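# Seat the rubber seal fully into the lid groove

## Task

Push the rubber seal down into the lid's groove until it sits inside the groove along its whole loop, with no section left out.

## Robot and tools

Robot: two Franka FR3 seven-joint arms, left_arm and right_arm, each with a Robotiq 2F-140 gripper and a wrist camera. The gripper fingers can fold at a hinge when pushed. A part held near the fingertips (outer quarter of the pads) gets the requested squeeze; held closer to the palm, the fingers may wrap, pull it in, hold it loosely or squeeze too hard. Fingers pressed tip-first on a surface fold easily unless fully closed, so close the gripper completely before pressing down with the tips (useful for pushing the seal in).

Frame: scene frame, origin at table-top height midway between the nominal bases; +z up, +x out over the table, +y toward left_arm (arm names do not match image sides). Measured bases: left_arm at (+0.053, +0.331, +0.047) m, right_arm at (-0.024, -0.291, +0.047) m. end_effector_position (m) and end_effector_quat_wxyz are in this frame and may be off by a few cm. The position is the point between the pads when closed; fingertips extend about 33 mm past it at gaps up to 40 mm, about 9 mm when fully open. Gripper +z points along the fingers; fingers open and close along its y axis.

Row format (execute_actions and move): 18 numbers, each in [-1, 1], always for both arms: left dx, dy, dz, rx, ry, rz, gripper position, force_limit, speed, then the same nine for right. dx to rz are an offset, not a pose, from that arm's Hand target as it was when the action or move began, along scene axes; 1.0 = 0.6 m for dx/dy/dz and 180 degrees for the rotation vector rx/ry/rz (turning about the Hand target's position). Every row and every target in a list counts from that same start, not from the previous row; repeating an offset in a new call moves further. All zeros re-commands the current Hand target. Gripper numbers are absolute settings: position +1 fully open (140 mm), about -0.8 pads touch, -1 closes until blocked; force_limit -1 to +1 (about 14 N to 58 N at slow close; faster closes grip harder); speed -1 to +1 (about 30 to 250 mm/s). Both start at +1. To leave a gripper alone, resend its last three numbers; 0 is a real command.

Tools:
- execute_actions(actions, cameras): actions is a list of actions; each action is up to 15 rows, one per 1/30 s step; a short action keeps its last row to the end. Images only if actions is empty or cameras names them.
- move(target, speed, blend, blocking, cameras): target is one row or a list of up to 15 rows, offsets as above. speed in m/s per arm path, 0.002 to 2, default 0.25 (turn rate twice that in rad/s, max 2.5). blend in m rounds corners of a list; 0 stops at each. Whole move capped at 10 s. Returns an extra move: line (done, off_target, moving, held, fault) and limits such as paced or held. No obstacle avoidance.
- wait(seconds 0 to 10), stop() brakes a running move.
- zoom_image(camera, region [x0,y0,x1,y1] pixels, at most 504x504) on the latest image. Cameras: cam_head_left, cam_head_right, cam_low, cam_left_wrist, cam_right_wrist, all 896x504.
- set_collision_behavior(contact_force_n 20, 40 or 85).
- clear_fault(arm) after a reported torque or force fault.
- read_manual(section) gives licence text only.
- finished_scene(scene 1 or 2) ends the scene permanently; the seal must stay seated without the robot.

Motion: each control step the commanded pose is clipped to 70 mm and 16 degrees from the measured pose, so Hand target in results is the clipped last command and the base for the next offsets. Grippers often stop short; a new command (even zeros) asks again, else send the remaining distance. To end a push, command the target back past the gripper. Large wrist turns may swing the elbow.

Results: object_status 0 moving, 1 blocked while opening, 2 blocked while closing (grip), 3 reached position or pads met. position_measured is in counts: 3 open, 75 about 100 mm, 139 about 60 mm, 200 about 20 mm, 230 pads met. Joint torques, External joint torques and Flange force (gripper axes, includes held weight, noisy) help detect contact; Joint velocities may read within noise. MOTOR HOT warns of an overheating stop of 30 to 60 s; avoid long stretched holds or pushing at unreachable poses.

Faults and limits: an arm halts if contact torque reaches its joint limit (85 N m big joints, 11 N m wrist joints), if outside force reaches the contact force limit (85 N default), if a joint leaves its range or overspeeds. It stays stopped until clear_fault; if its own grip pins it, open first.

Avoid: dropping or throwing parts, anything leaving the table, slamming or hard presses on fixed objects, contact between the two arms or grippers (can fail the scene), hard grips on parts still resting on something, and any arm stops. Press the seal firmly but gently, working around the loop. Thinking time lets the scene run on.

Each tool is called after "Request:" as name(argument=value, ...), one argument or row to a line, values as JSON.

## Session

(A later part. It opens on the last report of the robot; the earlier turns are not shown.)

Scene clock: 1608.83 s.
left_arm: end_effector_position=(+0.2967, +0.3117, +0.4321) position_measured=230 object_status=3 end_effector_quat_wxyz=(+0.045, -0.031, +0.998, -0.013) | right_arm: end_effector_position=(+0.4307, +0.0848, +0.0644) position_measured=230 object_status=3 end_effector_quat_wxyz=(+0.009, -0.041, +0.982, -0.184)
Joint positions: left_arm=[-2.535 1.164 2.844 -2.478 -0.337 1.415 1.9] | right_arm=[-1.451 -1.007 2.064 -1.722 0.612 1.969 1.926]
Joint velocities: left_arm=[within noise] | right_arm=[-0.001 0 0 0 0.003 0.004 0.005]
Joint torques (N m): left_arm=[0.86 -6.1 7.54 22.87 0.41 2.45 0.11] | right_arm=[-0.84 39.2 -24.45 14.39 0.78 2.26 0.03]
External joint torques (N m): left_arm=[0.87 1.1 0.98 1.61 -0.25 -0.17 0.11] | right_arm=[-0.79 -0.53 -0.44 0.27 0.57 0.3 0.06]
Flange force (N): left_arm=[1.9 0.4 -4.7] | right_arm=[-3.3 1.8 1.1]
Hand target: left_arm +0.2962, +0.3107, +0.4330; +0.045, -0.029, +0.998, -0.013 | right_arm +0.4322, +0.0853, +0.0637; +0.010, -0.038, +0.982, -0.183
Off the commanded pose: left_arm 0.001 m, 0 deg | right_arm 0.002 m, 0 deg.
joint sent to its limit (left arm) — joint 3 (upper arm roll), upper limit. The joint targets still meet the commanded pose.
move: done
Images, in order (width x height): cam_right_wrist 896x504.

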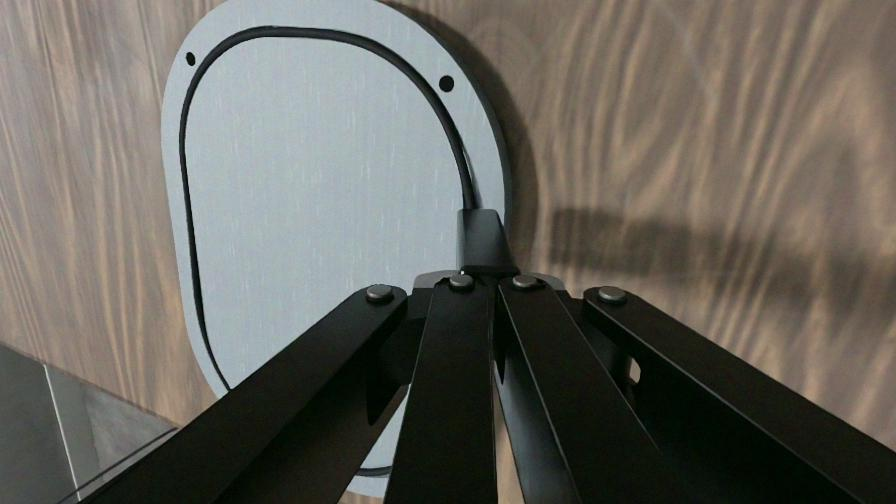

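Request:
move(
  target=[
    [0,0,0,0,0,0,-1,-1,-1,-0.002,0,-0.027,0,0,0,-1,-1,-1],
    [0,0,0,0,0,0,-1,-1,-1,-0.004,-0.017,-0.037,0,0,0,-1,-1,-1],
    [0,0,0,0,0,0,-1,-1,-1,-0.006,-0.022,-0.042,0,0,0,-1,-1,-1],
    [0,0,0,0,0,0,-1,-1,-1,-0.01,-0.039,-0.047,0.111,0.009,0,-1,-1,-1],
    [0,0,0,0,0,0,-1,-1,-1,-0.018,-0.049,-0.066,0.111,0.009,0,-1,-1,-1],
  ],
  speed=0.08,
  cameras=["cam_right_wrist"],
)

Scene clock: 1619.40 s.
left_arm: end_effector_position=(+0.2967, +0.3117, +0.4321) position_measured=230 object_status=3 end_effector_quat_wxyz=(+0.045, -0.031, +0.998, -0.013) | right_arm: end_effector_position=(+0.4371, +0.0731, +0.0505) position_measured=230 object_status=3 end_effector_quat_wxyz=(+0.020, -0.034, +0.999, +0.014)
Joint positions: left_arm=[-2.535 1.164 2.844 -2.478 -0.337 1.415 1.9] | right_arm=[-1.566 -0.669 2.219 -2.085 0.814 2.406 1.641]
Joint velocities: left_arm=[within noise] | right_arm=[-0.001 0.001 0.002 -0.002 0.001 0.003 -0.004]
Joint torques (N m): left_arm=[0.87 -6.13 7.6 22.88 0.4 2.43 0.13] | right_arm=[-2.79 15.47 -2.8 4.23 0.95 1.33 -0.32]
External joint torques (N m): left_arm=[0.85 1.21 1 1.79 -0.27 -0.17 0.14] | right_arm=[-2.71 -17.78 13.24 -12.95 0.37 -1.23 -0.32]
Flange force (N): left_arm=[2.0 0.3 -5.1] | right_arm=[-8.5 -0.3 59.7]
Hand target: left_arm +0.2962, +0.3107, +0.4330; +0.045, -0.029, +0.998, -0.013 | right_arm +0.4214, +0.0559, +0.0241; +0.003, -0.038, +0.999, -0.009
Off the commanded pose: left_arm 0.001 m, 0 deg | right_arm 0.035 m, 3 deg.
joint sent to its limit (left arm) — joint 3 (upper arm roll), upper limit. The joint targets still meet the commanded pose.
move: off_target (right_arm)
Images, in order (width x height): cam_right_wrist 896x504.

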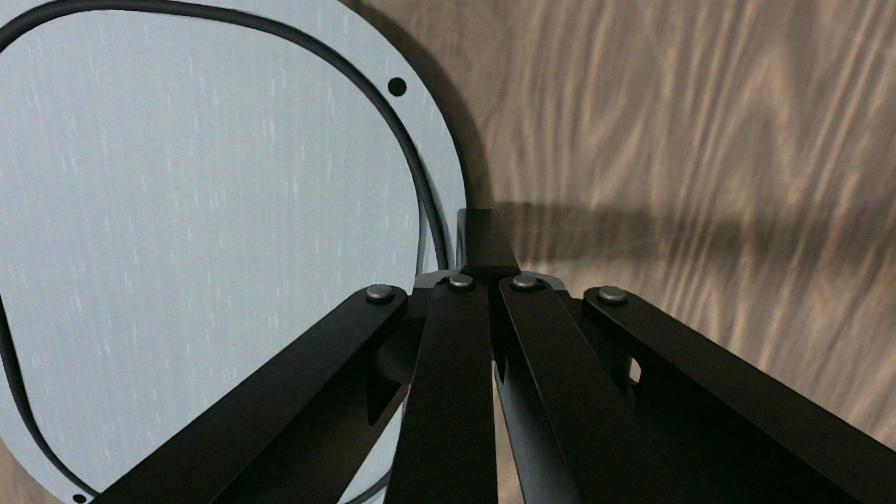

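Request:
move(
  target=[
    [0,0,0,0,0,0,-1,-1,-1,0.024,0.03,0.035,0,0,0,-1,-1,-1],
    [0,0,0,0,0,0,-1,-1,-1,0.014,0.047,0.066,-0.111,-0.009,0,-1,-1,-1],
  ],
  speed=0.12,
  cameras=["cam_right_wrist"],
)

Request:
move(
  target=[
    [0,0,0,0,0,0,-1,-1,-1,-0.002,-0.001,-0.027,0,0,0,-1,-1,-1],
    [0,0,0,0,0,0,-1,-1,-1,-0.004,-0.022,-0.037,0,0,0,-1,-1,-1],
  ],
  speed=0.06,
  cameras=["cam_right_wrist"],
)

Scene clock: 1629.97 s.
left_arm: end_effector_position=(+0.2967, +0.3117, +0.4321) position_measured=230 object_status=3 end_effector_quat_wxyz=(+0.045, -0.031, +0.998, -0.013) | right_arm: end_effector_position=(+0.4304, +0.0849, +0.0640) position_measured=230 object_status=3 end_effector_quat_wxyz=(+0.011, -0.040, +0.983, -0.181)
Joint positions: left_arm=[-2.535 1.164 2.844 -2.478 -0.337 1.415 1.9] | right_arm=[-1.466 -0.969 2.096 -1.738 0.573 1.999 1.948]
Joint velocities: left_arm=[within noise] | right_arm=[-0.001 0.001 0 0 0 -0.001 0.005]
Joint torques (N m): left_arm=[0.9 -6.07 7.58 22.86 0.4 2.43 0.09] | right_arm=[-0.13 38.84 -23.85 15.22 0.22 1.78 0.23]
External joint torques (N m): left_arm=[0.89 1.18 1 1.69 -0.26 -0.17 0.09] | right_arm=[-0.03 -0.56 -0.98 0.57 -0.02 -0.17 0.26]
Flange force (N): left_arm=[2.0 0.3 -4.8] | right_arm=[-2.1 2.0 -1.5]
Hand target: left_arm +0.2962, +0.3107, +0.4330; +0.045, -0.029, +0.998, -0.013 | right_arm +0.4298, +0.0841, +0.0637; +0.010, -0.038, +0.982, -0.183
Off the commanded pose: left_arm 0.001 m, 0 deg | right_arm 0.001 m, 0 deg.
joint sent to its limit (left arm) — joint 3 (upper arm roll), upper limit. The joint targets still meet the commanded pose.
move: done
Images, in order (width x height): cam_right_wrist 896x504.

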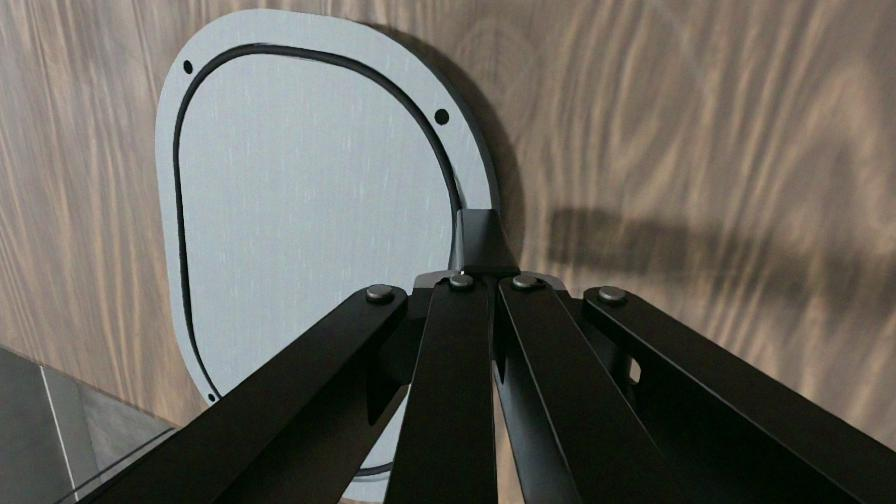

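Scene clock: 1631.40 s.
left_arm: end_effector_position=(+0.2967, +0.3117, +0.4321) position_measured=230 object_status=3 end_effector_quat_wxyz=(+0.045, -0.031, +0.998, -0.013) | right_arm: end_effector_position=(+0.4306, +0.0772, +0.0503) position_measured=230 object_status=3 end_effector_quat_wxyz=(+0.015, -0.037, +0.983, -0.177)
Joint positions: left_arm=[-2.535 1.164 2.844 -2.478 -0.337 1.415 1.9] | right_arm=[-1.464 -0.971 2.109 -1.777 0.587 2.049 1.943]
Joint velocities: left_arm=[within noise] | right_arm=[0 0.001 -0.001 -0.001 0.002 0.002 -0.005]
Joint torques (N m): left_arm=[0.83 -6.11 7.62 22.85 0.42 2.44 0.06] | right_arm=[-2.61 33.01 -17.3 9.34 1.06 2.21 -0.12]
External joint torques (N m): left_arm=[0.82 1.16 1.03 1.66 -0.24 -0.18 0.06] | right_arm=[-2.6 -6.05 5.57 -5.11 0.78 0.22 -0.09]
Flange force (N): left_arm=[2.1 0.4 -4.8] | right_arm=[-1.8 2.3 19.3]
Hand target: left_arm +0.2962, +0.3107, +0.4330; +0.045, -0.029, +0.998, -0.013 | right_arm +0.4274, +0.0709, +0.0415; +0.010, -0.038, +0.982, -0.183
Off the commanded pose: left_arm 0.001 m, 0 deg | right_arm 0.011 m, 1 deg.
joint sent to its limit (left arm) — joint 3 (upper arm roll), upper limit. The joint targets still meet the commanded pose.
move: off_target (right_arm)
Images, in order (width x height): cam_right_wrist 896x504.

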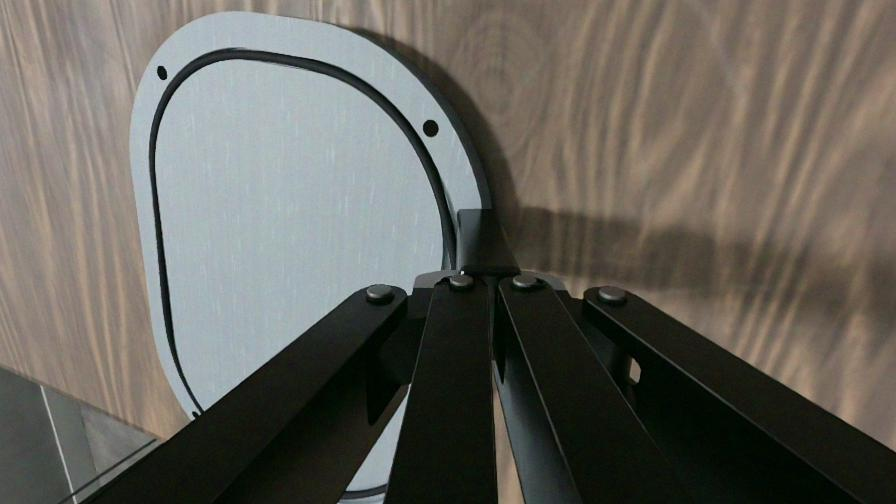

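Request:
move(
  target=[
    [0,0,0,0,0,0,-1,-1,-1,-0.002,-0.016,0.002,0,0,0,-1,-1,-1],
    [0,0,0,0,0,0,-1,-1,-1,-0.008,-0.05,-0.004,0.111,0.009,0,-1,-1,-1],
    [0,0,0,0,0,0,-1,-1,-1,-0.018,-0.064,-0.025,0.111,0.009,0,-1,-1,-1],
  ],
  speed=0.08,
  cameras=["cam_right_wrist"],
)

Scene clock: 1639.70 s.
left_arm: end_effector_position=(+0.2967, +0.3117, +0.4321) position_measured=230 object_status=3 end_effector_quat_wxyz=(+0.045, -0.031, +0.998, -0.013) | right_arm: end_effector_position=(+0.4282, +0.0509, +0.0498) position_measured=230 object_status=3 end_effector_quat_wxyz=(+0.015, -0.036, +0.999, +0.013)
Joint positions: left_arm=[-2.535 1.164 2.844 -2.478 -0.337 1.415 1.9] | right_arm=[-1.594 -0.596 2.247 -2.159 0.759 2.454 1.637]
Joint velocities: left_arm=[within noise] | right_arm=[-0.001 -0.001 0 -0.001 0.001 0.001 -0.005]
Joint torques (N m): left_arm=[0.86 -6.12 7.63 22.87 0.41 2.44 0.08] | right_arm=[-3.83 13.32 -3.86 4.54 0.82 2.28 -0.34]
External joint torques (N m): left_arm=[0.85 1.07 1.01 1.63 -0.26 -0.18 0.08] | right_arm=[-3.87 -18.4 10.04 -12.83 0.28 -0.25 -0.35]
Flange force (N): left_arm=[1.8 0.4 -4.8] | right_arm=[-12.1 -1.1 62.5]
Hand target: left_arm +0.2962, +0.3107, +0.4330; +0.045, -0.029, +0.998, -0.013 | right_arm +0.4166, +0.0325, +0.0265; +0.003, -0.038, +0.999, -0.009
Off the commanded pose: left_arm 0.001 m, 0 deg | right_arm 0.032 m, 3 deg.
joint sent to its limit (left arm) — joint 3 (upper arm roll), upper limit. The joint targets still meet the commanded pose.
move: off_target (right_arm)
Images, in order (width x height): cam_right_wrist 896x504.

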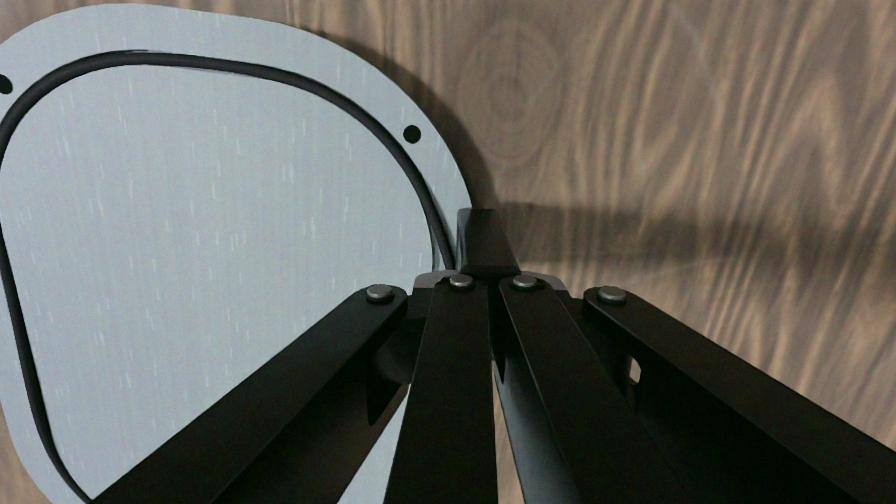

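Request:
move(
  target=[
    [0,0,0,0,0,0,-1,-1,-1,0.018,0.03,0.04,0,0,0,-1,-1,-1],
    [0,0,0,0,0,0,-1,-1,-1,0.008,0.012,0.055,0,0,0,-1,-1,-1],
  ],
  speed=0.1,
  cameras=["cam_right_wrist"],
)

Scene clock: 1646.00 s.
left_arm: end_effector_position=(+0.2967, +0.3117, +0.4321) position_measured=230 object_status=3 end_effector_quat_wxyz=(+0.045, -0.031, +0.998, -0.013) | right_arm: end_effector_position=(+0.4227, +0.0399, +0.0592) position_measured=230 object_status=3 end_effector_quat_wxyz=(+0.004, -0.039, +0.999, -0.009)
Joint positions: left_arm=[-2.535 1.164 2.844 -2.478 -0.337 1.415 1.9] | right_arm=[-1.55 -0.595 2.191 -2.157 0.703 2.395 1.671]
Joint torques (N m): left_arm=[0.86 -6.13 7.55 22.88 0.42 2.46 0.13] | right_arm=[-0.16 30.84 -16.14 17.14 0.17 2.31 0.26]
External joint torques (N m): left_arm=[0.84 1.19 0.92 1.77 -0.25 -0.15 0.13] | right_arm=[-0.14 0.2 -1.65 -0.38 -0.4 -0.15 0.26]
Flange force (N): left_arm=[1.8 0.2 -4.9] | right_arm=[3.1 -1.9 -5.6]
Hand target: left_arm +0.2962, +0.3107, +0.4330; +0.045, -0.029, +0.998, -0.013 | right_arm +0.4214, +0.0397, +0.0595; +0.003, -0.038, +0.999, -0.009
Off the commanded pose: left_arm 0.001 m, 0 deg | right_arm 0.001 m, 0 deg.
joint sent to its limit (left arm) — joint 3 (upper arm roll), upper limit. The joint targets still meet the commanded pose.
move: done
Images, in order (width x height): cam_right_wrist 896x504.

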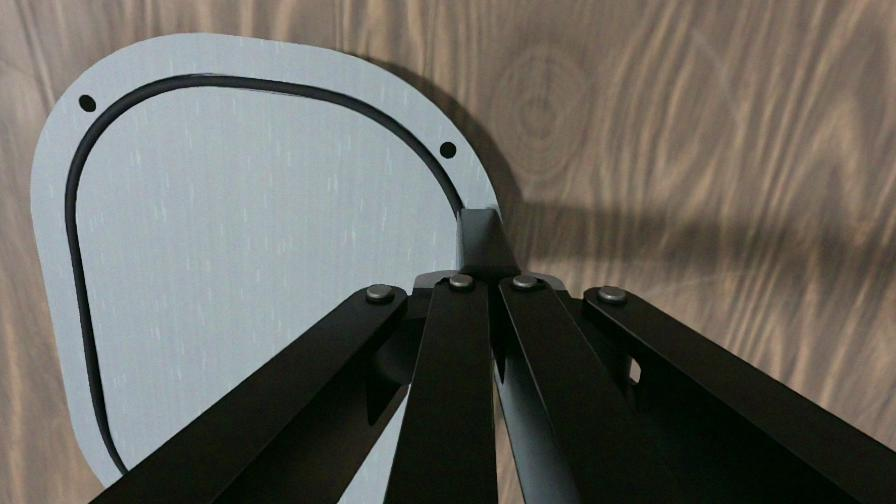

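Request:
move(
  target=[
    [0,0,0,0,0,0,-1,-1,-1,-0.004,-0.004,-0.022,0,0,0,-1,-1,-1],
    [0,0,0,0,0,0,-1,-1,-1,-0.008,-0.026,-0.030,0,0,0,-1,-1,-1],
    [0,0,0,0,0,0,-1,-1,-1,-0.02,-0.036,-0.05,0,0,0,-1,-1,-1],
  ],
  speed=0.05,
  cameras=["cam_right_wrist"],
)

Request:
move(
  target=[
    [0,0,0,0,0,0,-1,-1,-1,0.022,0.03,0.03,0,0,0,-1,-1,-1],
    [0,0,0,0,0,0,-1,-1,-1,0.022,0.03,0.08,0,0,0,-1,-1,-1],
  ],
  speed=0.08,
  cameras=["cam_right_wrist"],
)

Scene clock: 1653.83 s.
left_arm: end_effector_position=(+0.2967, +0.3117, +0.4321) position_measured=230 object_status=3 end_effector_quat_wxyz=(+0.045, -0.031, +0.998, -0.013) | right_arm: end_effector_position=(+0.4218, +0.0343, +0.0495) position_measured=230 object_status=3 end_effector_quat_wxyz=(+0.017, -0.037, +0.999, +0.010)
Joint positions: left_arm=[-2.535 1.164 2.844 -2.478 -0.337 1.415 1.9] | right_arm=[-1.582 -0.561 2.235 -2.214 0.742 2.485 1.625]
Joint velocities: left_arm=[within noise] | right_arm=[0 0.001 0.001 -0.001 0 0.005 -0.004]
Joint torques (N m): left_arm=[0.9 -6.18 7.58 22.82 0.43 2.44 0.13] | right_arm=[-3.02 14.94 -4.91 5.14 1.1 1.41 -0.05]
External joint torques (N m): left_arm=[0.89 1.1 1.01 1.65 -0.23 -0.17 0.14] | right_arm=[-3.05 -15.29 8.26 -12.13 0.58 -1.13 -0.05]
Flange force (N): left_arm=[1.9 0.6 -4.8] | right_arm=[-8.0 -1.5 53.7]
Hand target: left_arm +0.2962, +0.3107, +0.4330; +0.045, -0.029, +0.998, -0.013 | right_arm +0.4094, +0.0181, +0.0295; +0.003, -0.038, +0.999, -0.009
Off the commanded pose: left_arm 0.001 m, 0 deg | right_arm 0.029 m, 3 deg.
joint sent to its limit (left arm) — joint 3 (upper arm roll), upper limit. The joint targets still meet the commanded pose.
move: off_target (right_arm)
Images, in order (width x height): cam_right_wrist 896x504.

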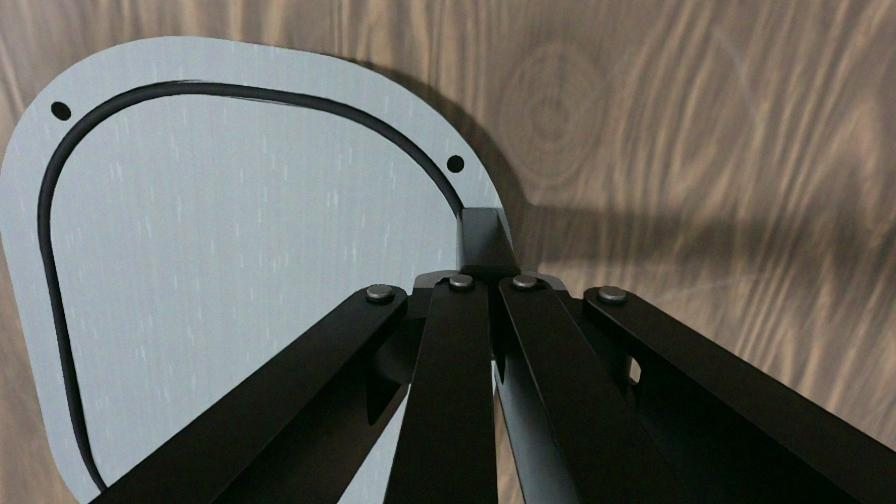

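Scene clock: 1655.63 s.
left_arm: end_effector_position=(+0.2967, +0.3117, +0.4321) position_measured=230 object_status=3 end_effector_quat_wxyz=(+0.045, -0.031, +0.998, -0.013) | right_arm: end_effector_position=(+0.4241, +0.0368, +0.0780) position_measured=230 object_status=3 end_effector_quat_wxyz=(+0.005, -0.040, +0.999, -0.008)
Joint positions: left_arm=[-2.535 1.164 2.844 -2.478 -0.337 1.415 1.9] | right_arm=[-1.522 -0.555 2.147 -2.165 0.659 2.373 1.689]
Joint velocities: left_arm=[within noise] | right_arm=[0.001 0 0 0.001 0 -0.004 0.007]
Joint torques (N m): left_arm=[0.87 -6.07 7.66 22.95 0.41 2.46 0.09] | right_arm=[0.35 29.26 -14.94 17.94 0.36 2.32 0.2]
External joint torques (N m): left_arm=[0.88 1.22 1.08 1.75 -0.26 -0.15 0.09] | right_arm=[0.34 0.23 -1.02 -0.22 -0.22 -0.14 0.2]
Flange force (N): left_arm=[2.1 0.4 -5.0] | right_arm=[3.7 -1.3 -4.6]
Hand target: left_arm +0.2962, +0.3107, +0.4330; +0.045, -0.029, +0.998, -0.013 | right_arm +0.4226, +0.0361, +0.0775; +0.003, -0.038, +0.999, -0.009
Off the commanded pose: left_arm 0.001 m, 0 deg | right_arm 0.002 m, 0 deg.
joint sent to its limit (left arm) — joint 3 (upper arm roll), upper limit. The joint targets still meet the commanded pose.
move: done
Images, in order (width x height): cam_right_wrist 896x504.

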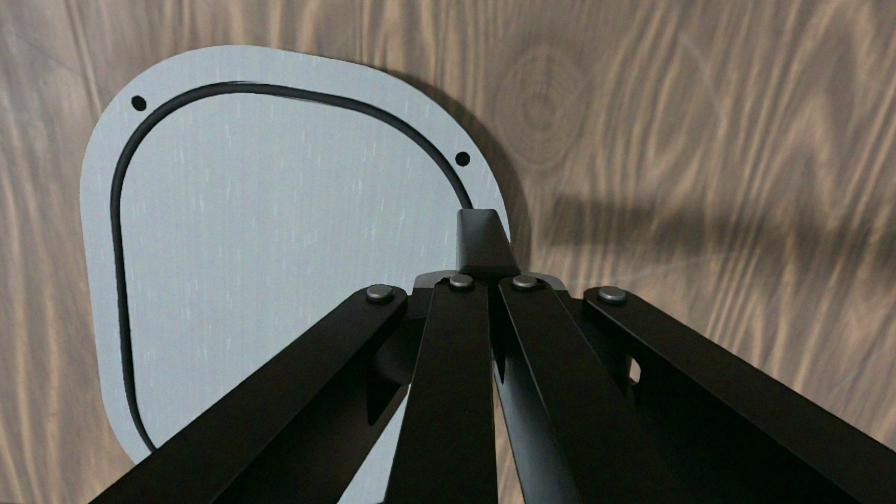

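Advance along +t side.

Request:
move(
  target=[
    [0,0,0,0,0,0,-1,-1,-1,0.08,0.0,0,0,0,-0.05,-1,-1,-1],
  ],
  cameras=["cam_right_wrist"],
)

Scene clock: 1658.97 s.
left_arm: end_effector_position=(+0.2967, +0.3117, +0.4321) position_measured=230 object_status=3 end_effector_quat_wxyz=(+0.045, -0.031, +0.998, -0.013) | right_arm: end_effector_position=(+0.4713, +0.0363, +0.0785) position_measured=230 object_status=3 end_effector_quat_wxyz=(+0.004, +0.037, +0.999, -0.009)
Joint positions: left_arm=[-2.535 1.164 2.844 -2.478 -0.337 1.415 1.9] | right_arm=[-1.641 -0.666 2.172 -2.009 0.711 2.283 1.781]
Joint velocities: left_arm=[within noise] | right_arm=[-0.002 -0.001 0 0 -0.001 -0.001 0.005]
Joint torques (N m): left_arm=[0.88 -6.01 7.53 22.9 0.41 2.44 0.13] | right_arm=[-0.31 33.21 -16.78 18.56 1.16 2.37 0.34]
External joint torques (N m): left_arm=[0.92 1.16 0.88 1.63 -0.26 -0.17 0.13] | right_arm=[-0.3 -0.44 -0.23 0.38 0.53 -0.09 0.35]
Flange force (N): left_arm=[1.9 0.3 -4.6] | right_arm=[-2.6 2.1 1.1]
Hand target: left_arm +0.2962, +0.3107, +0.4330; +0.045, -0.029, +0.998, -0.013 | right_arm +0.4706, +0.0361, +0.0775; +0.002, +0.041, +0.999, -0.009
Off the commanded pose: left_arm 0.001 m, 0 deg | right_arm 0.001 m, 0 deg.
joint sent to its limit (left arm) — joint 3 (upper arm roll), upper limit. The joint targets still meet the commanded pose.
move: done
Images, in order (width x height): cam_right_wrist 896x504.

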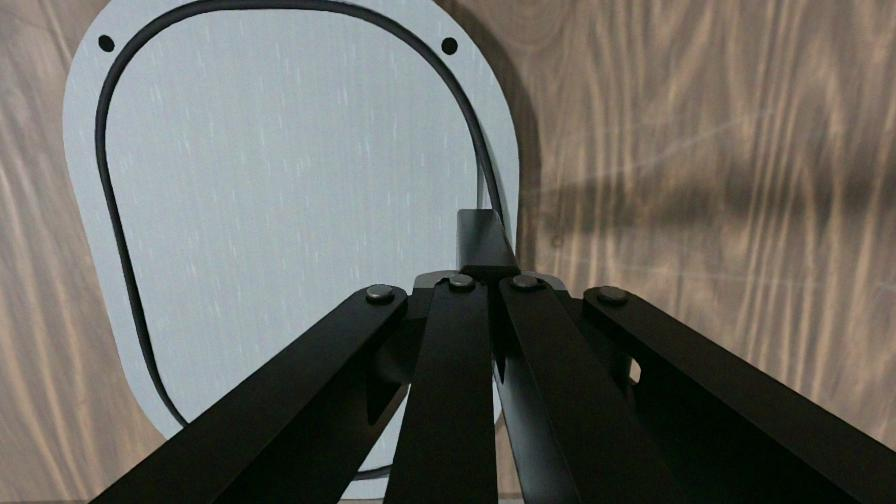

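Request:
move(
  target=[
    [0,0,0,0,0,0,-1,-1,-1,-0.019,0.012,-0.03,0,0,0,-1,-1,-1],
    [0,0,0,0,0,0,-1,-1,-1,-0.023,0.008,-0.057,0,0,0,-1,-1,-1],
    [0,0,0,0,0,0,-1,-1,-1,-0.028,-0.018,-0.066,0,0,0,-1,-1,-1],
    [0,0,0,0,0,0,-1,-1,-1,-0.04,-0.027,-0.084,0,0,0,-1,-1,-1],
    [0,0,0,0,0,0,-1,-1,-1,-0.018,0.003,-0.045,0,0,0,-1,-1,-1],
    [0,0,0,0,0,0,-1,-1,-1,0.02,0.005,0.0,0,0,0,-1,-1,-1],
  ],
  speed=[0.1,0.05,0.05,0.06,0.08,0.08],
  cameras=["cam_right_wrist"],
)

Scene clock: 1672.17 s.
left_arm: end_effector_position=(+0.2967, +0.3117, +0.4321) position_measured=230 object_status=3 end_effector_quat_wxyz=(+0.045, -0.031, +0.998, -0.013) | right_arm: end_effector_position=(+0.4829, +0.0407, +0.0782) position_measured=230 object_status=3 end_effector_quat_wxyz=(+0.003, +0.039, +0.999, -0.007)
Joint positions: left_arm=[-2.535 1.164 2.844 -2.478 -0.337 1.415 1.9] | right_arm=[-1.689 -0.68 2.203 -1.964 0.704 2.272 1.789]
Joint velocities: left_arm=[within noise] | right_arm=[0 0 0 0.001 -0.001 -0.005 0.003]
Joint torques (N m): left_arm=[0.84 -6.18 7.56 22.88 0.41 2.43 0.13] | right_arm=[-0.24 34.71 -17.33 18.82 0.17 2.34 0.03]
External joint torques (N m): left_arm=[0.83 1.05 0.92 1.62 -0.26 -0.19 0.13] | right_arm=[-0.26 -0.51 -0.86 0.42 -0.47 -0.12 0.04]
Flange force (N): left_arm=[1.7 0.4 -4.7] | right_arm=[-2.2 1.2 -1.3]
Hand target: left_arm +0.2962, +0.3107, +0.4330; +0.045, -0.029, +0.998, -0.013 | right_arm +0.4826, +0.0391, +0.0775; +0.002, +0.041, +0.999, -0.009
Off the commanded pose: left_arm 0.001 m, 0 deg | right_arm 0.002 m, 0 deg.
joint sent to its limit (left arm) — joint 3 (upper arm roll), upper limit. The joint targets still meet the commanded pose.
move: done
Images, in order (width x height): cam_right_wrist 896x504.

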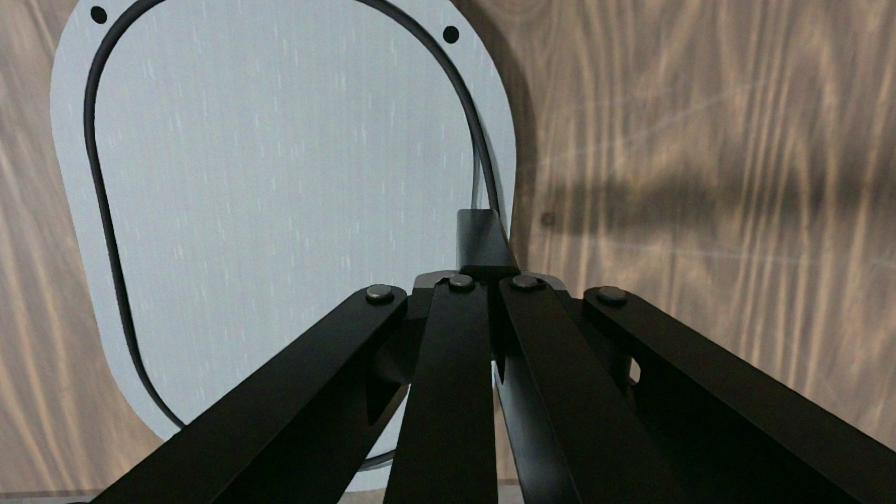

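Request:
move(
  target=[
    [0,0,0,0,0,0,-1,-1,-1,-0.02,0.010,-0.03,0,0,0,-1,-1,-1],
    [0,0,0,0,0,0,-1,-1,-1,-0.024,0.004,-0.055,0,0,0,-1,-1,-1],
    [0,0,0,0,0,0,-1,-1,-1,-0.03,-0.034,-0.064,0,0,0,-1,-1,-1],
  ],
  speed=[0.1,0.05,0.05],
  cameras=["cam_right_wrist"],
)

Scene clock: 1679.13 s.
left_arm: end_effector_position=(+0.2967, +0.3117, +0.4321) position_measured=230 object_status=3 end_effector_quat_wxyz=(+0.045, -0.031, +0.998, -0.013) | right_arm: end_effector_position=(+0.4716, +0.0303, +0.0507) position_measured=230 object_status=3 end_effector_quat_wxyz=(+0.011, +0.041, +0.999, +0.002)
Joint positions: left_arm=[-2.535 1.164 2.844 -2.478 -0.337 1.415 1.9] | right_arm=[-1.701 -0.669 2.252 -2.048 0.751 2.378 1.746]
Joint velocities: left_arm=[within noise] | right_arm=[-0.001 0 0 0.001 0 0.001 -0.007]
Joint torques (N m): left_arm=[0.86 -6.09 7.52 22.97 0.41 2.43 0.1] | right_arm=[-3.02 26.29 -12.2 9.78 -0.15 1.64 -0.01]
External joint torques (N m): left_arm=[0.89 1.11 0.95 1.76 -0.26 -0.18 0.11] | right_arm=[-3.03 -8.35 3.4 -7.82 -0.74 -0.87 -0.01]
Flange force (N): left_arm=[1.7 0.3 -5.1] | right_arm=[-1.7 -4.8 21.1]
Hand target: left_arm +0.2962, +0.3107, +0.4330; +0.045, -0.029, +0.998, -0.013 | right_arm +0.4646, +0.0187, +0.0391; +0.002, +0.041, +0.999, -0.009
Off the commanded pose: left_arm 0.001 m, 0 deg | right_arm 0.018 m, 2 deg.
joint sent to its limit (left arm) — joint 3 (upper arm roll), upper limit. The joint targets still meet the commanded pose.
move: off_target (right_arm)
Images, in order (width x height): cam_right_wrist 896x504.

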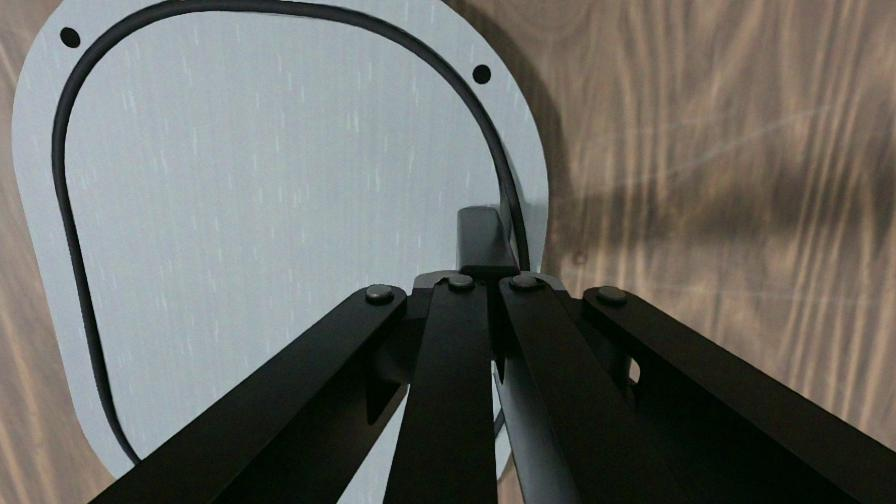

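Request:
move(
  target=[
    [0,0,0,0,0,0,-1,-1,-1,0.012,0.02,0.033,0,0,0,-1,-1,-1],
    [0,0,0,0,0,0,-1,-1,-1,0.01,0.05,0.033,0,0,0,-1,-1,-1],
    [0,0,0,0,0,0,-1,-1,-1,0.006,0.044,0.009,0,0,0,-1,-1,-1],
    [0,0,0,0,0,0,-1,-1,-1,0.0,0.022,0.004,0,0,0,-1,-1,-1],
  ],
  speed=[0.08,0.08,0.06,0.05],
  cameras=["cam_right_wrist"],
)

Scene clock: 1689.73 s.
left_arm: end_effector_position=(+0.2967, +0.3117, +0.4321) position_measured=230 object_status=3 end_effector_quat_wxyz=(+0.045, -0.031, +0.998, -0.013) | right_arm: end_effector_position=(+0.4738, +0.0385, +0.0536) position_measured=230 object_status=3 end_effector_quat_wxyz=(+0.012, +0.044, +0.999, +0.001)
Joint positions: left_arm=[-2.535 1.164 2.844 -2.478 -0.337 1.415 1.9] | right_arm=[-1.7 -0.677 2.254 -2.023 0.741 2.364 1.773]
Joint velocities: left_arm=[within noise] | right_arm=[0 0.001 0 0 0 0.002 -0.004]
Joint torques (N m): left_arm=[0.88 -6.11 7.62 22.91 0.41 2.45 0.1] | right_arm=[-1.06 26.91 -9.16 11.06 0.66 1.56 -0.09]
External joint torques (N m): left_arm=[0.85 1.12 0.96 1.71 -0.27 -0.17 0.1] | right_arm=[-1.17 -8.29 6.55 -6.69 0.05 -0.94 -0.09]
Flange force (N): left_arm=[1.8 0.3 -4.9] | right_arm=[-2.5 -0.2 25.8]
Hand target: left_arm +0.2962, +0.3107, +0.4330; +0.045, -0.029, +0.998, -0.013 | right_arm +0.4646, +0.0319, +0.0415; +0.002, +0.041, +0.999, -0.009
Off the commanded pose: left_arm 0.001 m, 0 deg | right_arm 0.017 m, 2 deg.
joint sent to its limit (left arm) — joint 3 (upper arm roll), upper limit. The joint targets still meet the commanded pose.
move: off_target (right_arm)
Images, in order (width x height): cam_right_wrist 896x504.

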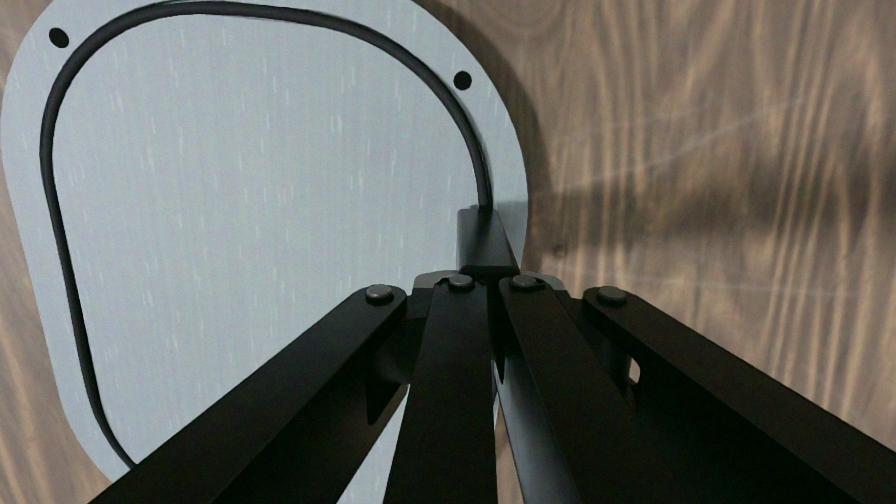

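Request:
move(
  target=[
    [0,0,0,0,0,0,-1,-1,-1,-0.004,-0.014,-0.002,0,0,0,-1,-1,-1],
    [0,0,0,0,0,0,-1,-1,-1,-0.016,-0.024,-0.022,0,0,0,-1,-1,-1],
  ],
  speed=[0.04,0.04],
  cameras=["cam_right_wrist"],
)

Request:
move(
  target=[
    [0,0,0,0,0,0,-1,-1,-1,0.02,0.018,0.03,0,0,0,-1,-1,-1],
    [0,0,0,0,0,0,-1,-1,-1,0.06,0.018,0.08,0,0,0,-1,-1,-1],
  ],
  speed=0.08,
  cameras=["cam_right_wrist"],
)

Scene clock: 1695.47 s.
left_arm: end_effector_position=(+0.2967, +0.3117, +0.4321) position_measured=230 object_status=3 end_effector_quat_wxyz=(+0.045, -0.031, +0.998, -0.013) | right_arm: end_effector_position=(+0.4734, +0.0322, +0.0530) position_measured=230 object_status=3 end_effector_quat_wxyz=(+0.022, +0.044, +0.999, +0.012)
Joint positions: left_arm=[-2.535 1.164 2.844 -2.478 -0.337 1.415 1.9] | right_arm=[-1.709 -0.64 2.271 -2.073 0.748 2.425 1.747]
Joint velocities: left_arm=[within noise] | right_arm=[-0.001 0.001 0.001 0 0 0.002 -0.004]
Joint torques (N m): left_arm=[0.9 -6.1 7.57 22.9 0.4 2.45 0.18] | right_arm=[-2.03 18.44 -3.83 4.33 0.48 0.44 -0.06]
External joint torques (N m): left_arm=[0.89 1.15 0.99 1.71 -0.27 -0.16 0.18] | right_arm=[-2.02 -15.86 10.99 -13.47 -0.1 -2.13 -0.06]
Flange force (N): left_arm=[1.9 0.5 -4.9] | right_arm=[-1.4 -2.8 47.2]
Hand target: left_arm +0.2962, +0.3107, +0.4330; +0.045, -0.029, +0.998, -0.013 | right_arm +0.4550, +0.0175, +0.0283; +0.002, +0.041, +0.999, -0.009
Off the commanded pose: left_arm 0.001 m, 0 deg | right_arm 0.034 m, 3 deg.
joint sent to its limit (left arm) — joint 3 (upper arm roll), upper limit. The joint targets still meet the commanded pose.
move: off_target (right_arm)
Images, in order (width x height): cam_right_wrist 896x504.

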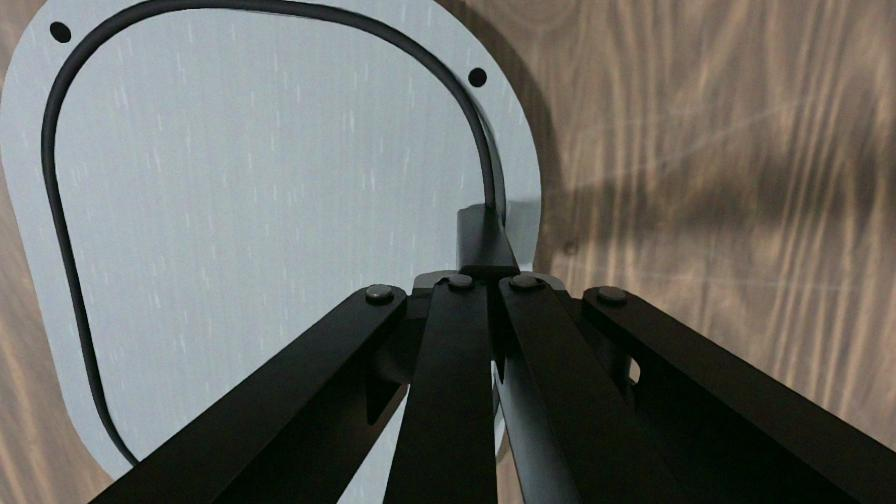

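Scene clock: 1697.33 s.
left_arm: end_effector_position=(+0.2967, +0.3117, +0.4321) position_measured=230 object_status=3 end_effector_quat_wxyz=(+0.045, -0.031, +0.998, -0.013) | right_arm: end_effector_position=(+0.4915, +0.0296, +0.0768) position_measured=230 object_status=3 end_effector_quat_wxyz=(+0.004, +0.039, +0.999, -0.007)
Joint positions: left_arm=[-2.535 1.164 2.844 -2.478 -0.337 1.415 1.9] | right_arm=[-1.737 -0.667 2.233 -1.962 0.678 2.285 1.782]
Joint velocities: left_arm=[within noise] | right_arm=[0 -0.002 0 -0.001 0 -0.004 0.001]
Joint torques (N m): left_arm=[0.89 -6.17 7.56 22.92 0.4 2.45 0.1] | right_arm=[-0.21 35.49 -16.64 19.08 0.17 2.26 0.26]
External joint torques (N m): left_arm=[0.84 1.11 0.91 1.75 -0.27 -0.16 0.11] | right_arm=[-0.33 -0.16 -0.9 0.51 -0.46 -0.18 0.26]
Flange force (N): left_arm=[1.6 0.2 -5.0] | right_arm=[-2.0 1.3 -2.1]
Hand target: left_arm +0.2962, +0.3107, +0.4330; +0.045, -0.029, +0.998, -0.013 | right_arm +0.4910, +0.0283, +0.0763; +0.002, +0.041, +0.999, -0.009
Off the commanded pose: left_arm 0.001 m, 0 deg | right_arm 0.001 m, 0 deg.
joint sent to its limit (left arm) — joint 3 (upper arm roll), upper limit. The joint targets still meet the commanded pose.
move: done
Images, in order (width x height): cam_right_wrist 896x504.

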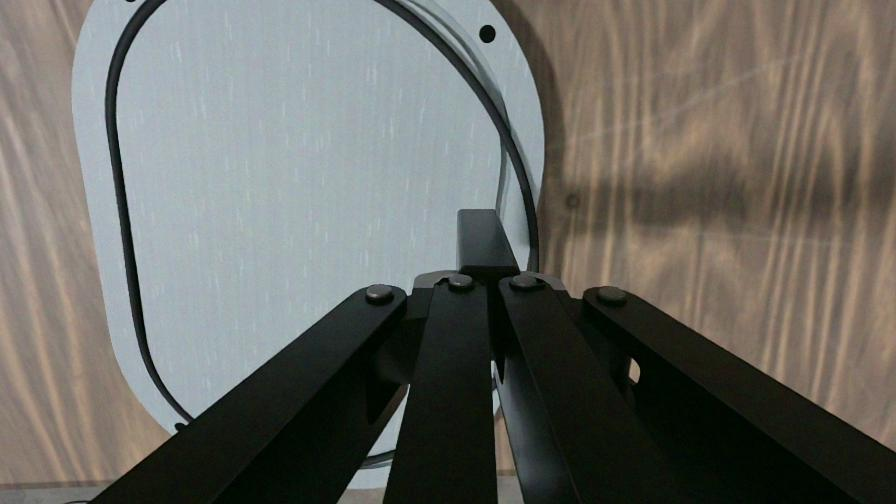

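Request:
move(
  target=[
    [0,0,0,0,0,0,-1,-1,-1,-0.098,-0.008,-0.02,0,0,0,-1,-1,-1],
    [0,0,0,0,0,0,-1,-1,-1,-0.1,-0.010,-0.055,0,0,0,-1,-1,-1],
    [0,0,0,0,0,0,-1,-1,-1,-0.125,0.0,-0.062,0,0,0,-1,-1,-1],
  ],
  speed=[0.1,0.06,0.05],
  cameras=["cam_right_wrist"],
)

Scene clock: 1705.17 s.
left_arm: end_effector_position=(+0.2967, +0.3117, +0.4321) position_measured=230 object_status=3 end_effector_quat_wxyz=(+0.045, -0.031, +0.998, -0.013) | right_arm: end_effector_position=(+0.4308, +0.0338, +0.0528) position_measured=230 object_status=3 end_effector_quat_wxyz=(+0.016, +0.041, +0.999, +0.002)
Joint positions: left_arm=[-2.535 1.164 2.844 -2.478 -0.337 1.415 1.9] | right_arm=[-1.587 -0.585 2.223 -2.178 0.725 2.452 1.794]
Joint velocities: left_arm=[within noise] | right_arm=[0 0.001 0.002 -0.001 0.001 0.001 0.007]
Joint torques (N m): left_arm=[0.8 -6.1 7.57 22.9 0.4 2.46 0.1] | right_arm=[0.46 22.41 -5.47 9.02 1.24 0.54 0.25]
External joint torques (N m): left_arm=[0.8 1.12 0.96 1.68 -0.27 -0.16 0.11] | right_arm=[0.41 -8.43 8.39 -8.34 0.69 -1.98 0.25]
Flange force (N): left_arm=[1.8 0.3 -4.8] | right_arm=[1.3 1.2 31.7]
Hand target: left_arm +0.2962, +0.3107, +0.4330; +0.045, -0.029, +0.998, -0.013 | right_arm +0.4160, +0.0283, +0.0391; +0.002, +0.041, +0.999, -0.009
Off the commanded pose: left_arm 0.001 m, 0 deg | right_arm 0.021 m, 2 deg.
joint sent to its limit (left arm) — joint 3 (upper arm roll), upper limit. The joint targets still meet the commanded pose.
move: off_target (right_arm)
Images, in order (width x height): cam_right_wrist 896x504.

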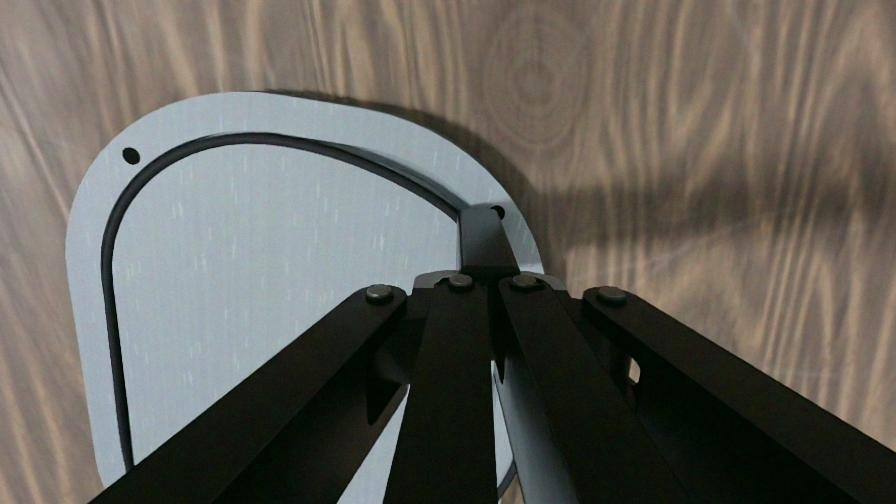

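Request:
move(
  target=[
    [0,0,0,0,0,0,-1,-1,-1,-0.012,-0.002,-0.008,0,0,0,-1,-1,-1],
    [0,0,0,0,0,0,-1,-1,-1,-0.02,-0.008,-0.02,0,0,0,-1,-1,-1],
    [0,0,0,0,0,0,-1,-1,-1,0.024,0.01,0.03,0,0,0,-1,-1,-1],
    [0,0,0,0,0,0,-1,-1,-1,0.05,0.01,0.2,0,0,0,-1,-1,-1],
  ],
  speed=[0.05,0.05,0.08,0.2],
  cameras=["cam_right_wrist"],
)

Scene clock: 1713.77 s.
left_arm: end_effector_position=(+0.2967, +0.3117, +0.4321) position_measured=230 object_status=3 end_effector_quat_wxyz=(+0.045, -0.031, +0.998, -0.013) | right_arm: end_effector_position=(+0.4468, +0.0349, +0.1596) position_measured=230 object_status=3 end_effector_quat_wxyz=(+0.003, +0.039, +0.999, -0.007)
Joint positions: left_arm=[-2.535 1.164 2.844 -2.478 -0.337 1.415 1.9] | right_arm=[-1.465 -0.451 2.007 -2.075 0.496 2.211 1.923]
Joint velocities: left_arm=[within noise] | right_arm=[0 0 0 0 -0.001 -0.002 0.005]
Joint torques (N m): left_arm=[0.86 -6.12 7.55 22.91 0.4 2.45 0.13] | right_arm=[0.28 25.19 -13.49 21.32 0.48 2.31 0.22]
External joint torques (N m): left_arm=[0.87 1.11 0.95 1.71 -0.26 -0.17 0.13] | right_arm=[0.22 -0.08 -0.93 0.37 -0.2 -0.15 0.22]
Flange force (N): left_arm=[1.7 0.4 -4.9] | right_arm=[2.0 -0.8 -3.4]
Hand target: left_arm +0.2962, +0.3107, +0.4330; +0.045, -0.029, +0.998, -0.013 | right_arm +0.4460, +0.0343, +0.1591; +0.002, +0.041, +0.999, -0.009
Off the commanded pose: left_arm 0.001 m, 0 deg | right_arm 0.001 m, 0 deg.
joint sent to its limit (left arm) — joint 3 (upper arm roll), upper limit. The joint targets still meet the commanded pose.
move: done
Images, in order (width x height): cam_right_wrist 896x504.

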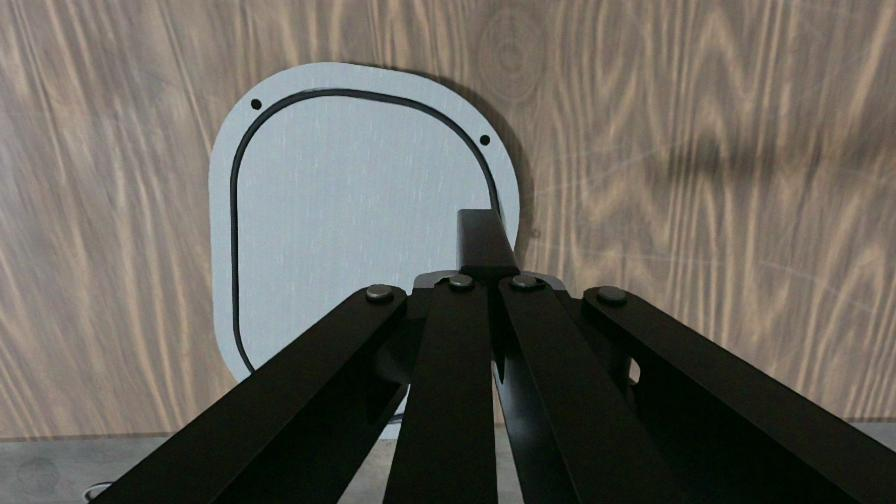

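Great, corner reseated. View the rest of +t side.

Request:
move(
  target=[
    [0,0,0,0,0,0,-1,-1,-1,0.14,0.02,0.0,0,0,0.0,-1,-1,-1],
  ],
  cameras=["cam_right_wrist"],
)

Scene clock: 1717.20 s.
left_arm: end_effector_position=(+0.2967, +0.3117, +0.4321) position_measured=230 object_status=3 end_effector_quat_wxyz=(+0.045, -0.031, +0.998, -0.013) | right_arm: end_effector_position=(+0.5307, +0.0475, +0.1598) position_measured=230 object_status=3 end_effector_quat_wxyz=(+0.004, +0.044, +0.999, -0.007)
Joint positions: left_arm=[-2.535 1.164 2.844 -2.478 -0.337 1.415 1.9] | right_arm=[-1.786 -0.641 2.188 -1.754 0.574 2.083 1.863]
Joint velocities: left_arm=[within noise] | right_arm=[-0.002 -0.001 -0.001 0.001 -0.001 -0.005 -0.003]
Joint torques (N m): left_arm=[0.81 -6.11 7.59 22.92 0.4 2.45 0.1] | right_arm=[-0.92 37.54 -15.7 21.15 0.26 2.34 -0.2]
External joint torques (N m): left_arm=[0.83 1.14 1.03 1.73 -0.26 -0.16 0.1] | right_arm=[-0.86 -0.05 0.11 0.43 -0.47 -0.12 -0.2]
Flange force (N): left_arm=[1.9 0.4 -5.0] | right_arm=[-4.5 1.5 -0.2]
Hand target: left_arm +0.2962, +0.3107, +0.4330; +0.045, -0.029, +0.998, -0.013 | right_arm +0.5300, +0.0463, +0.1591; +0.002, +0.041, +0.999, -0.009
Off the commanded pose: left_arm 0.001 m, 0 deg | right_arm 0.002 m, 0 deg.
joint sent to its limit (left arm) — joint 3 (upper arm roll), upper limit. The joint targets still meet the commanded pose.
move: done
Images, in order (width x height): cam_right_wrist 896x504.

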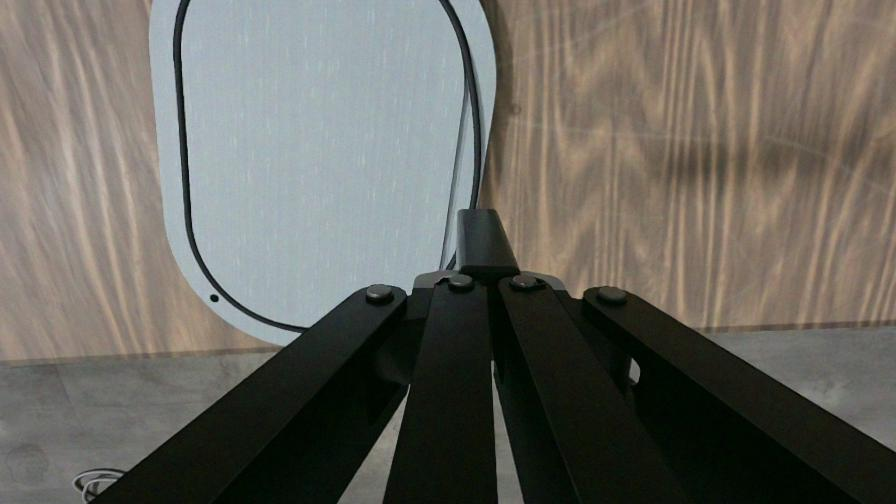

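Request:
move(
  target=[
    [0,0,0,0,0,0,-1,-1,-1,-0.066,0.016,-0.15,0,0,0.0,-1,-1,-1],
    [0,0,0,0,0,0,-1,-1,-1,-0.07,0.014,-0.191,0,0,0.0,-1,-1,-1],
    [0,0,0,0,0,0,-1,-1,-1,-0.078,-0.012,-0.198,0,0,0.0,-1,-1,-1],
  ],
  speed=[0.15,0.07,0.04],
  cameras=["cam_right_wrist"],
)

Scene clock: 1730.07 s.
left_arm: end_effector_position=(+0.2967, +0.3117, +0.4321) position_measured=230 object_status=3 end_effector_quat_wxyz=(+0.045, -0.031, +0.998, -0.013) | right_arm: end_effector_position=(+0.4885, +0.0496, +0.0509) position_measured=230 object_status=3 end_effector_quat_wxyz=(+0.009, +0.041, +0.999, +0.001)
Joint positions: left_arm=[-2.535 1.164 2.844 -2.478 -0.337 1.415 1.9] | right_arm=[-1.781 -0.694 2.321 -1.95 0.699 2.351 1.801]
Joint velocities: left_arm=[within noise] | right_arm=[0 0 0 0 0.001 0.001 -0.005]
Joint torques (N m): left_arm=[0.84 -6.12 7.63 22.94 0.42 2.46 0.11] | right_arm=[-2.94 30.19 -12.6 11.6 0.02 1.87 -0.21]
External joint torques (N m): left_arm=[0.86 1.12 1.08 1.72 -0.24 -0.16 0.11] | right_arm=[-2.97 -7.79 2.65 -6.65 -0.59 -0.62 -0.21]
Flange force (N): left_arm=[1.9 0.6 -5.0] | right_arm=[-2.3 -4.4 18.2]
Hand target: left_arm +0.2962, +0.3107, +0.4330; +0.045, -0.029, +0.998, -0.013 | right_arm +0.4832, +0.0391, +0.0403; +0.002, +0.041, +0.999, -0.009
Off the commanded pose: left_arm 0.001 m, 0 deg | right_arm 0.016 m, 1 deg.
joint sent to its limit (left arm) — joint 3 (upper arm roll), upper limit. The joint targets still meet the commanded pose.
move: off_target (right_arm)
Images, in order (width x height): cam_right_wrist 896x504.

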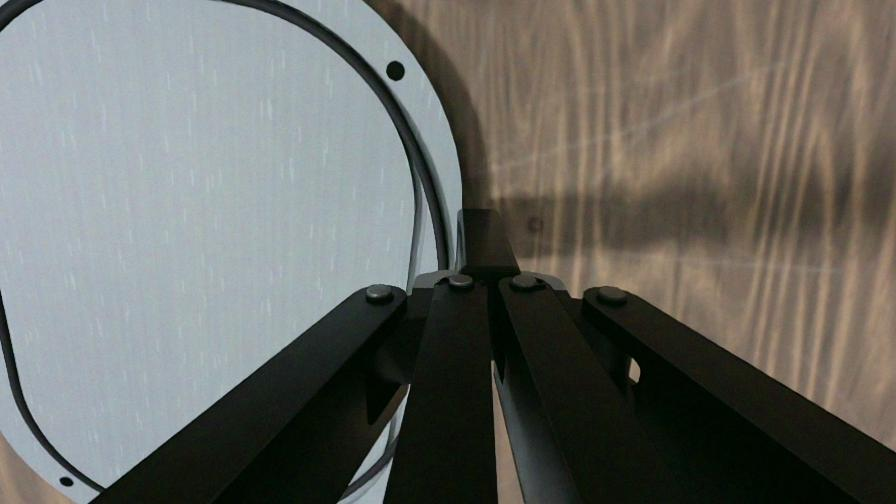

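Request:
move(
  target=[
    [0,0,0,0,0,0,-1,-1,-1,0.009,0.017,0.035,0,0,0.0,-1,-1,-1],
    [0,0,0,0,0,0,-1,-1,-1,-0.013,-0.003,0.033,0,0,0.0,-1,-1,-1],
    [0,0,0,0,0,0,-1,-1,-1,-0.018,-0.011,0.003,0,0,0.0,-1,-1,-1],
    [0,0,0,0,0,0,-1,-1,-1,-0.024,-0.03,0.0,0,0,0.0,-1,-1,-1],
  ],
  speed=[0.1,0.1,0.06,0.04],
  cameras=["cam_right_wrist"],
)

Scene clock: 1743.00 s.
left_arm: end_effector_position=(+0.2967, +0.3117, +0.4321) position_measured=230 object_status=3 end_effector_quat_wxyz=(+0.045, -0.031, +0.998, -0.013) | right_arm: end_effector_position=(+0.4792, +0.0285, +0.0534) position_measured=230 object_status=3 end_effector_quat_wxyz=(+0.013, +0.044, +0.999, +0.002)
Joint positions: left_arm=[-2.535 1.164 2.844 -2.478 -0.337 1.415 1.9] | right_arm=[-1.757 -0.642 2.301 -2.037 0.693 2.396 1.78]
Joint velocities: left_arm=[within noise] | right_arm=[0 -0.001 0.001 0.001 -0.002 0.002 -0.005]
Joint torques (N m): left_arm=[0.9 -6.15 7.58 22.87 0.39 2.45 0.12] | right_arm=[-1.08 26.66 -8.14 10.78 0.45 1.36 -0.07]
External joint torques (N m): left_arm=[0.91 1.04 0.93 1.64 -0.27 -0.17 0.13] | right_arm=[-1.03 -8.94 6.37 -7.35 -0.13 -1.16 -0.07]
Flange force (N): left_arm=[1.6 0.4 -4.8] | right_arm=[-1.4 -0.7 25.9]
Hand target: left_arm +0.2962, +0.3107, +0.4330; +0.045, -0.029, +0.998, -0.013 | right_arm +0.4688, +0.0211, +0.0403; +0.002, +0.041, +0.999, -0.009
Off the commanded pose: left_arm 0.001 m, 0 deg | right_arm 0.018 m, 2 deg.
joint sent to its limit (left arm) — joint 3 (upper arm roll), upper limit. The joint targets still meet the commanded pose.
move: off_target (right_arm)
Images, in order (width x height): cam_right_wrist 896x504.

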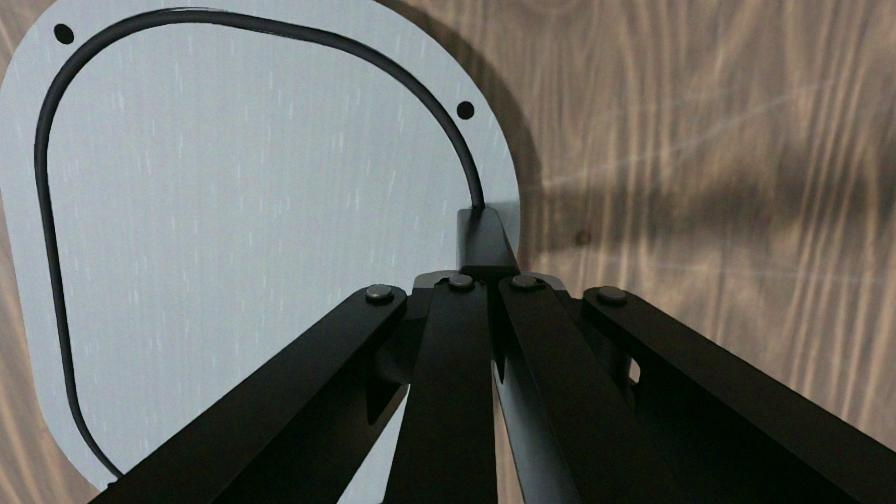

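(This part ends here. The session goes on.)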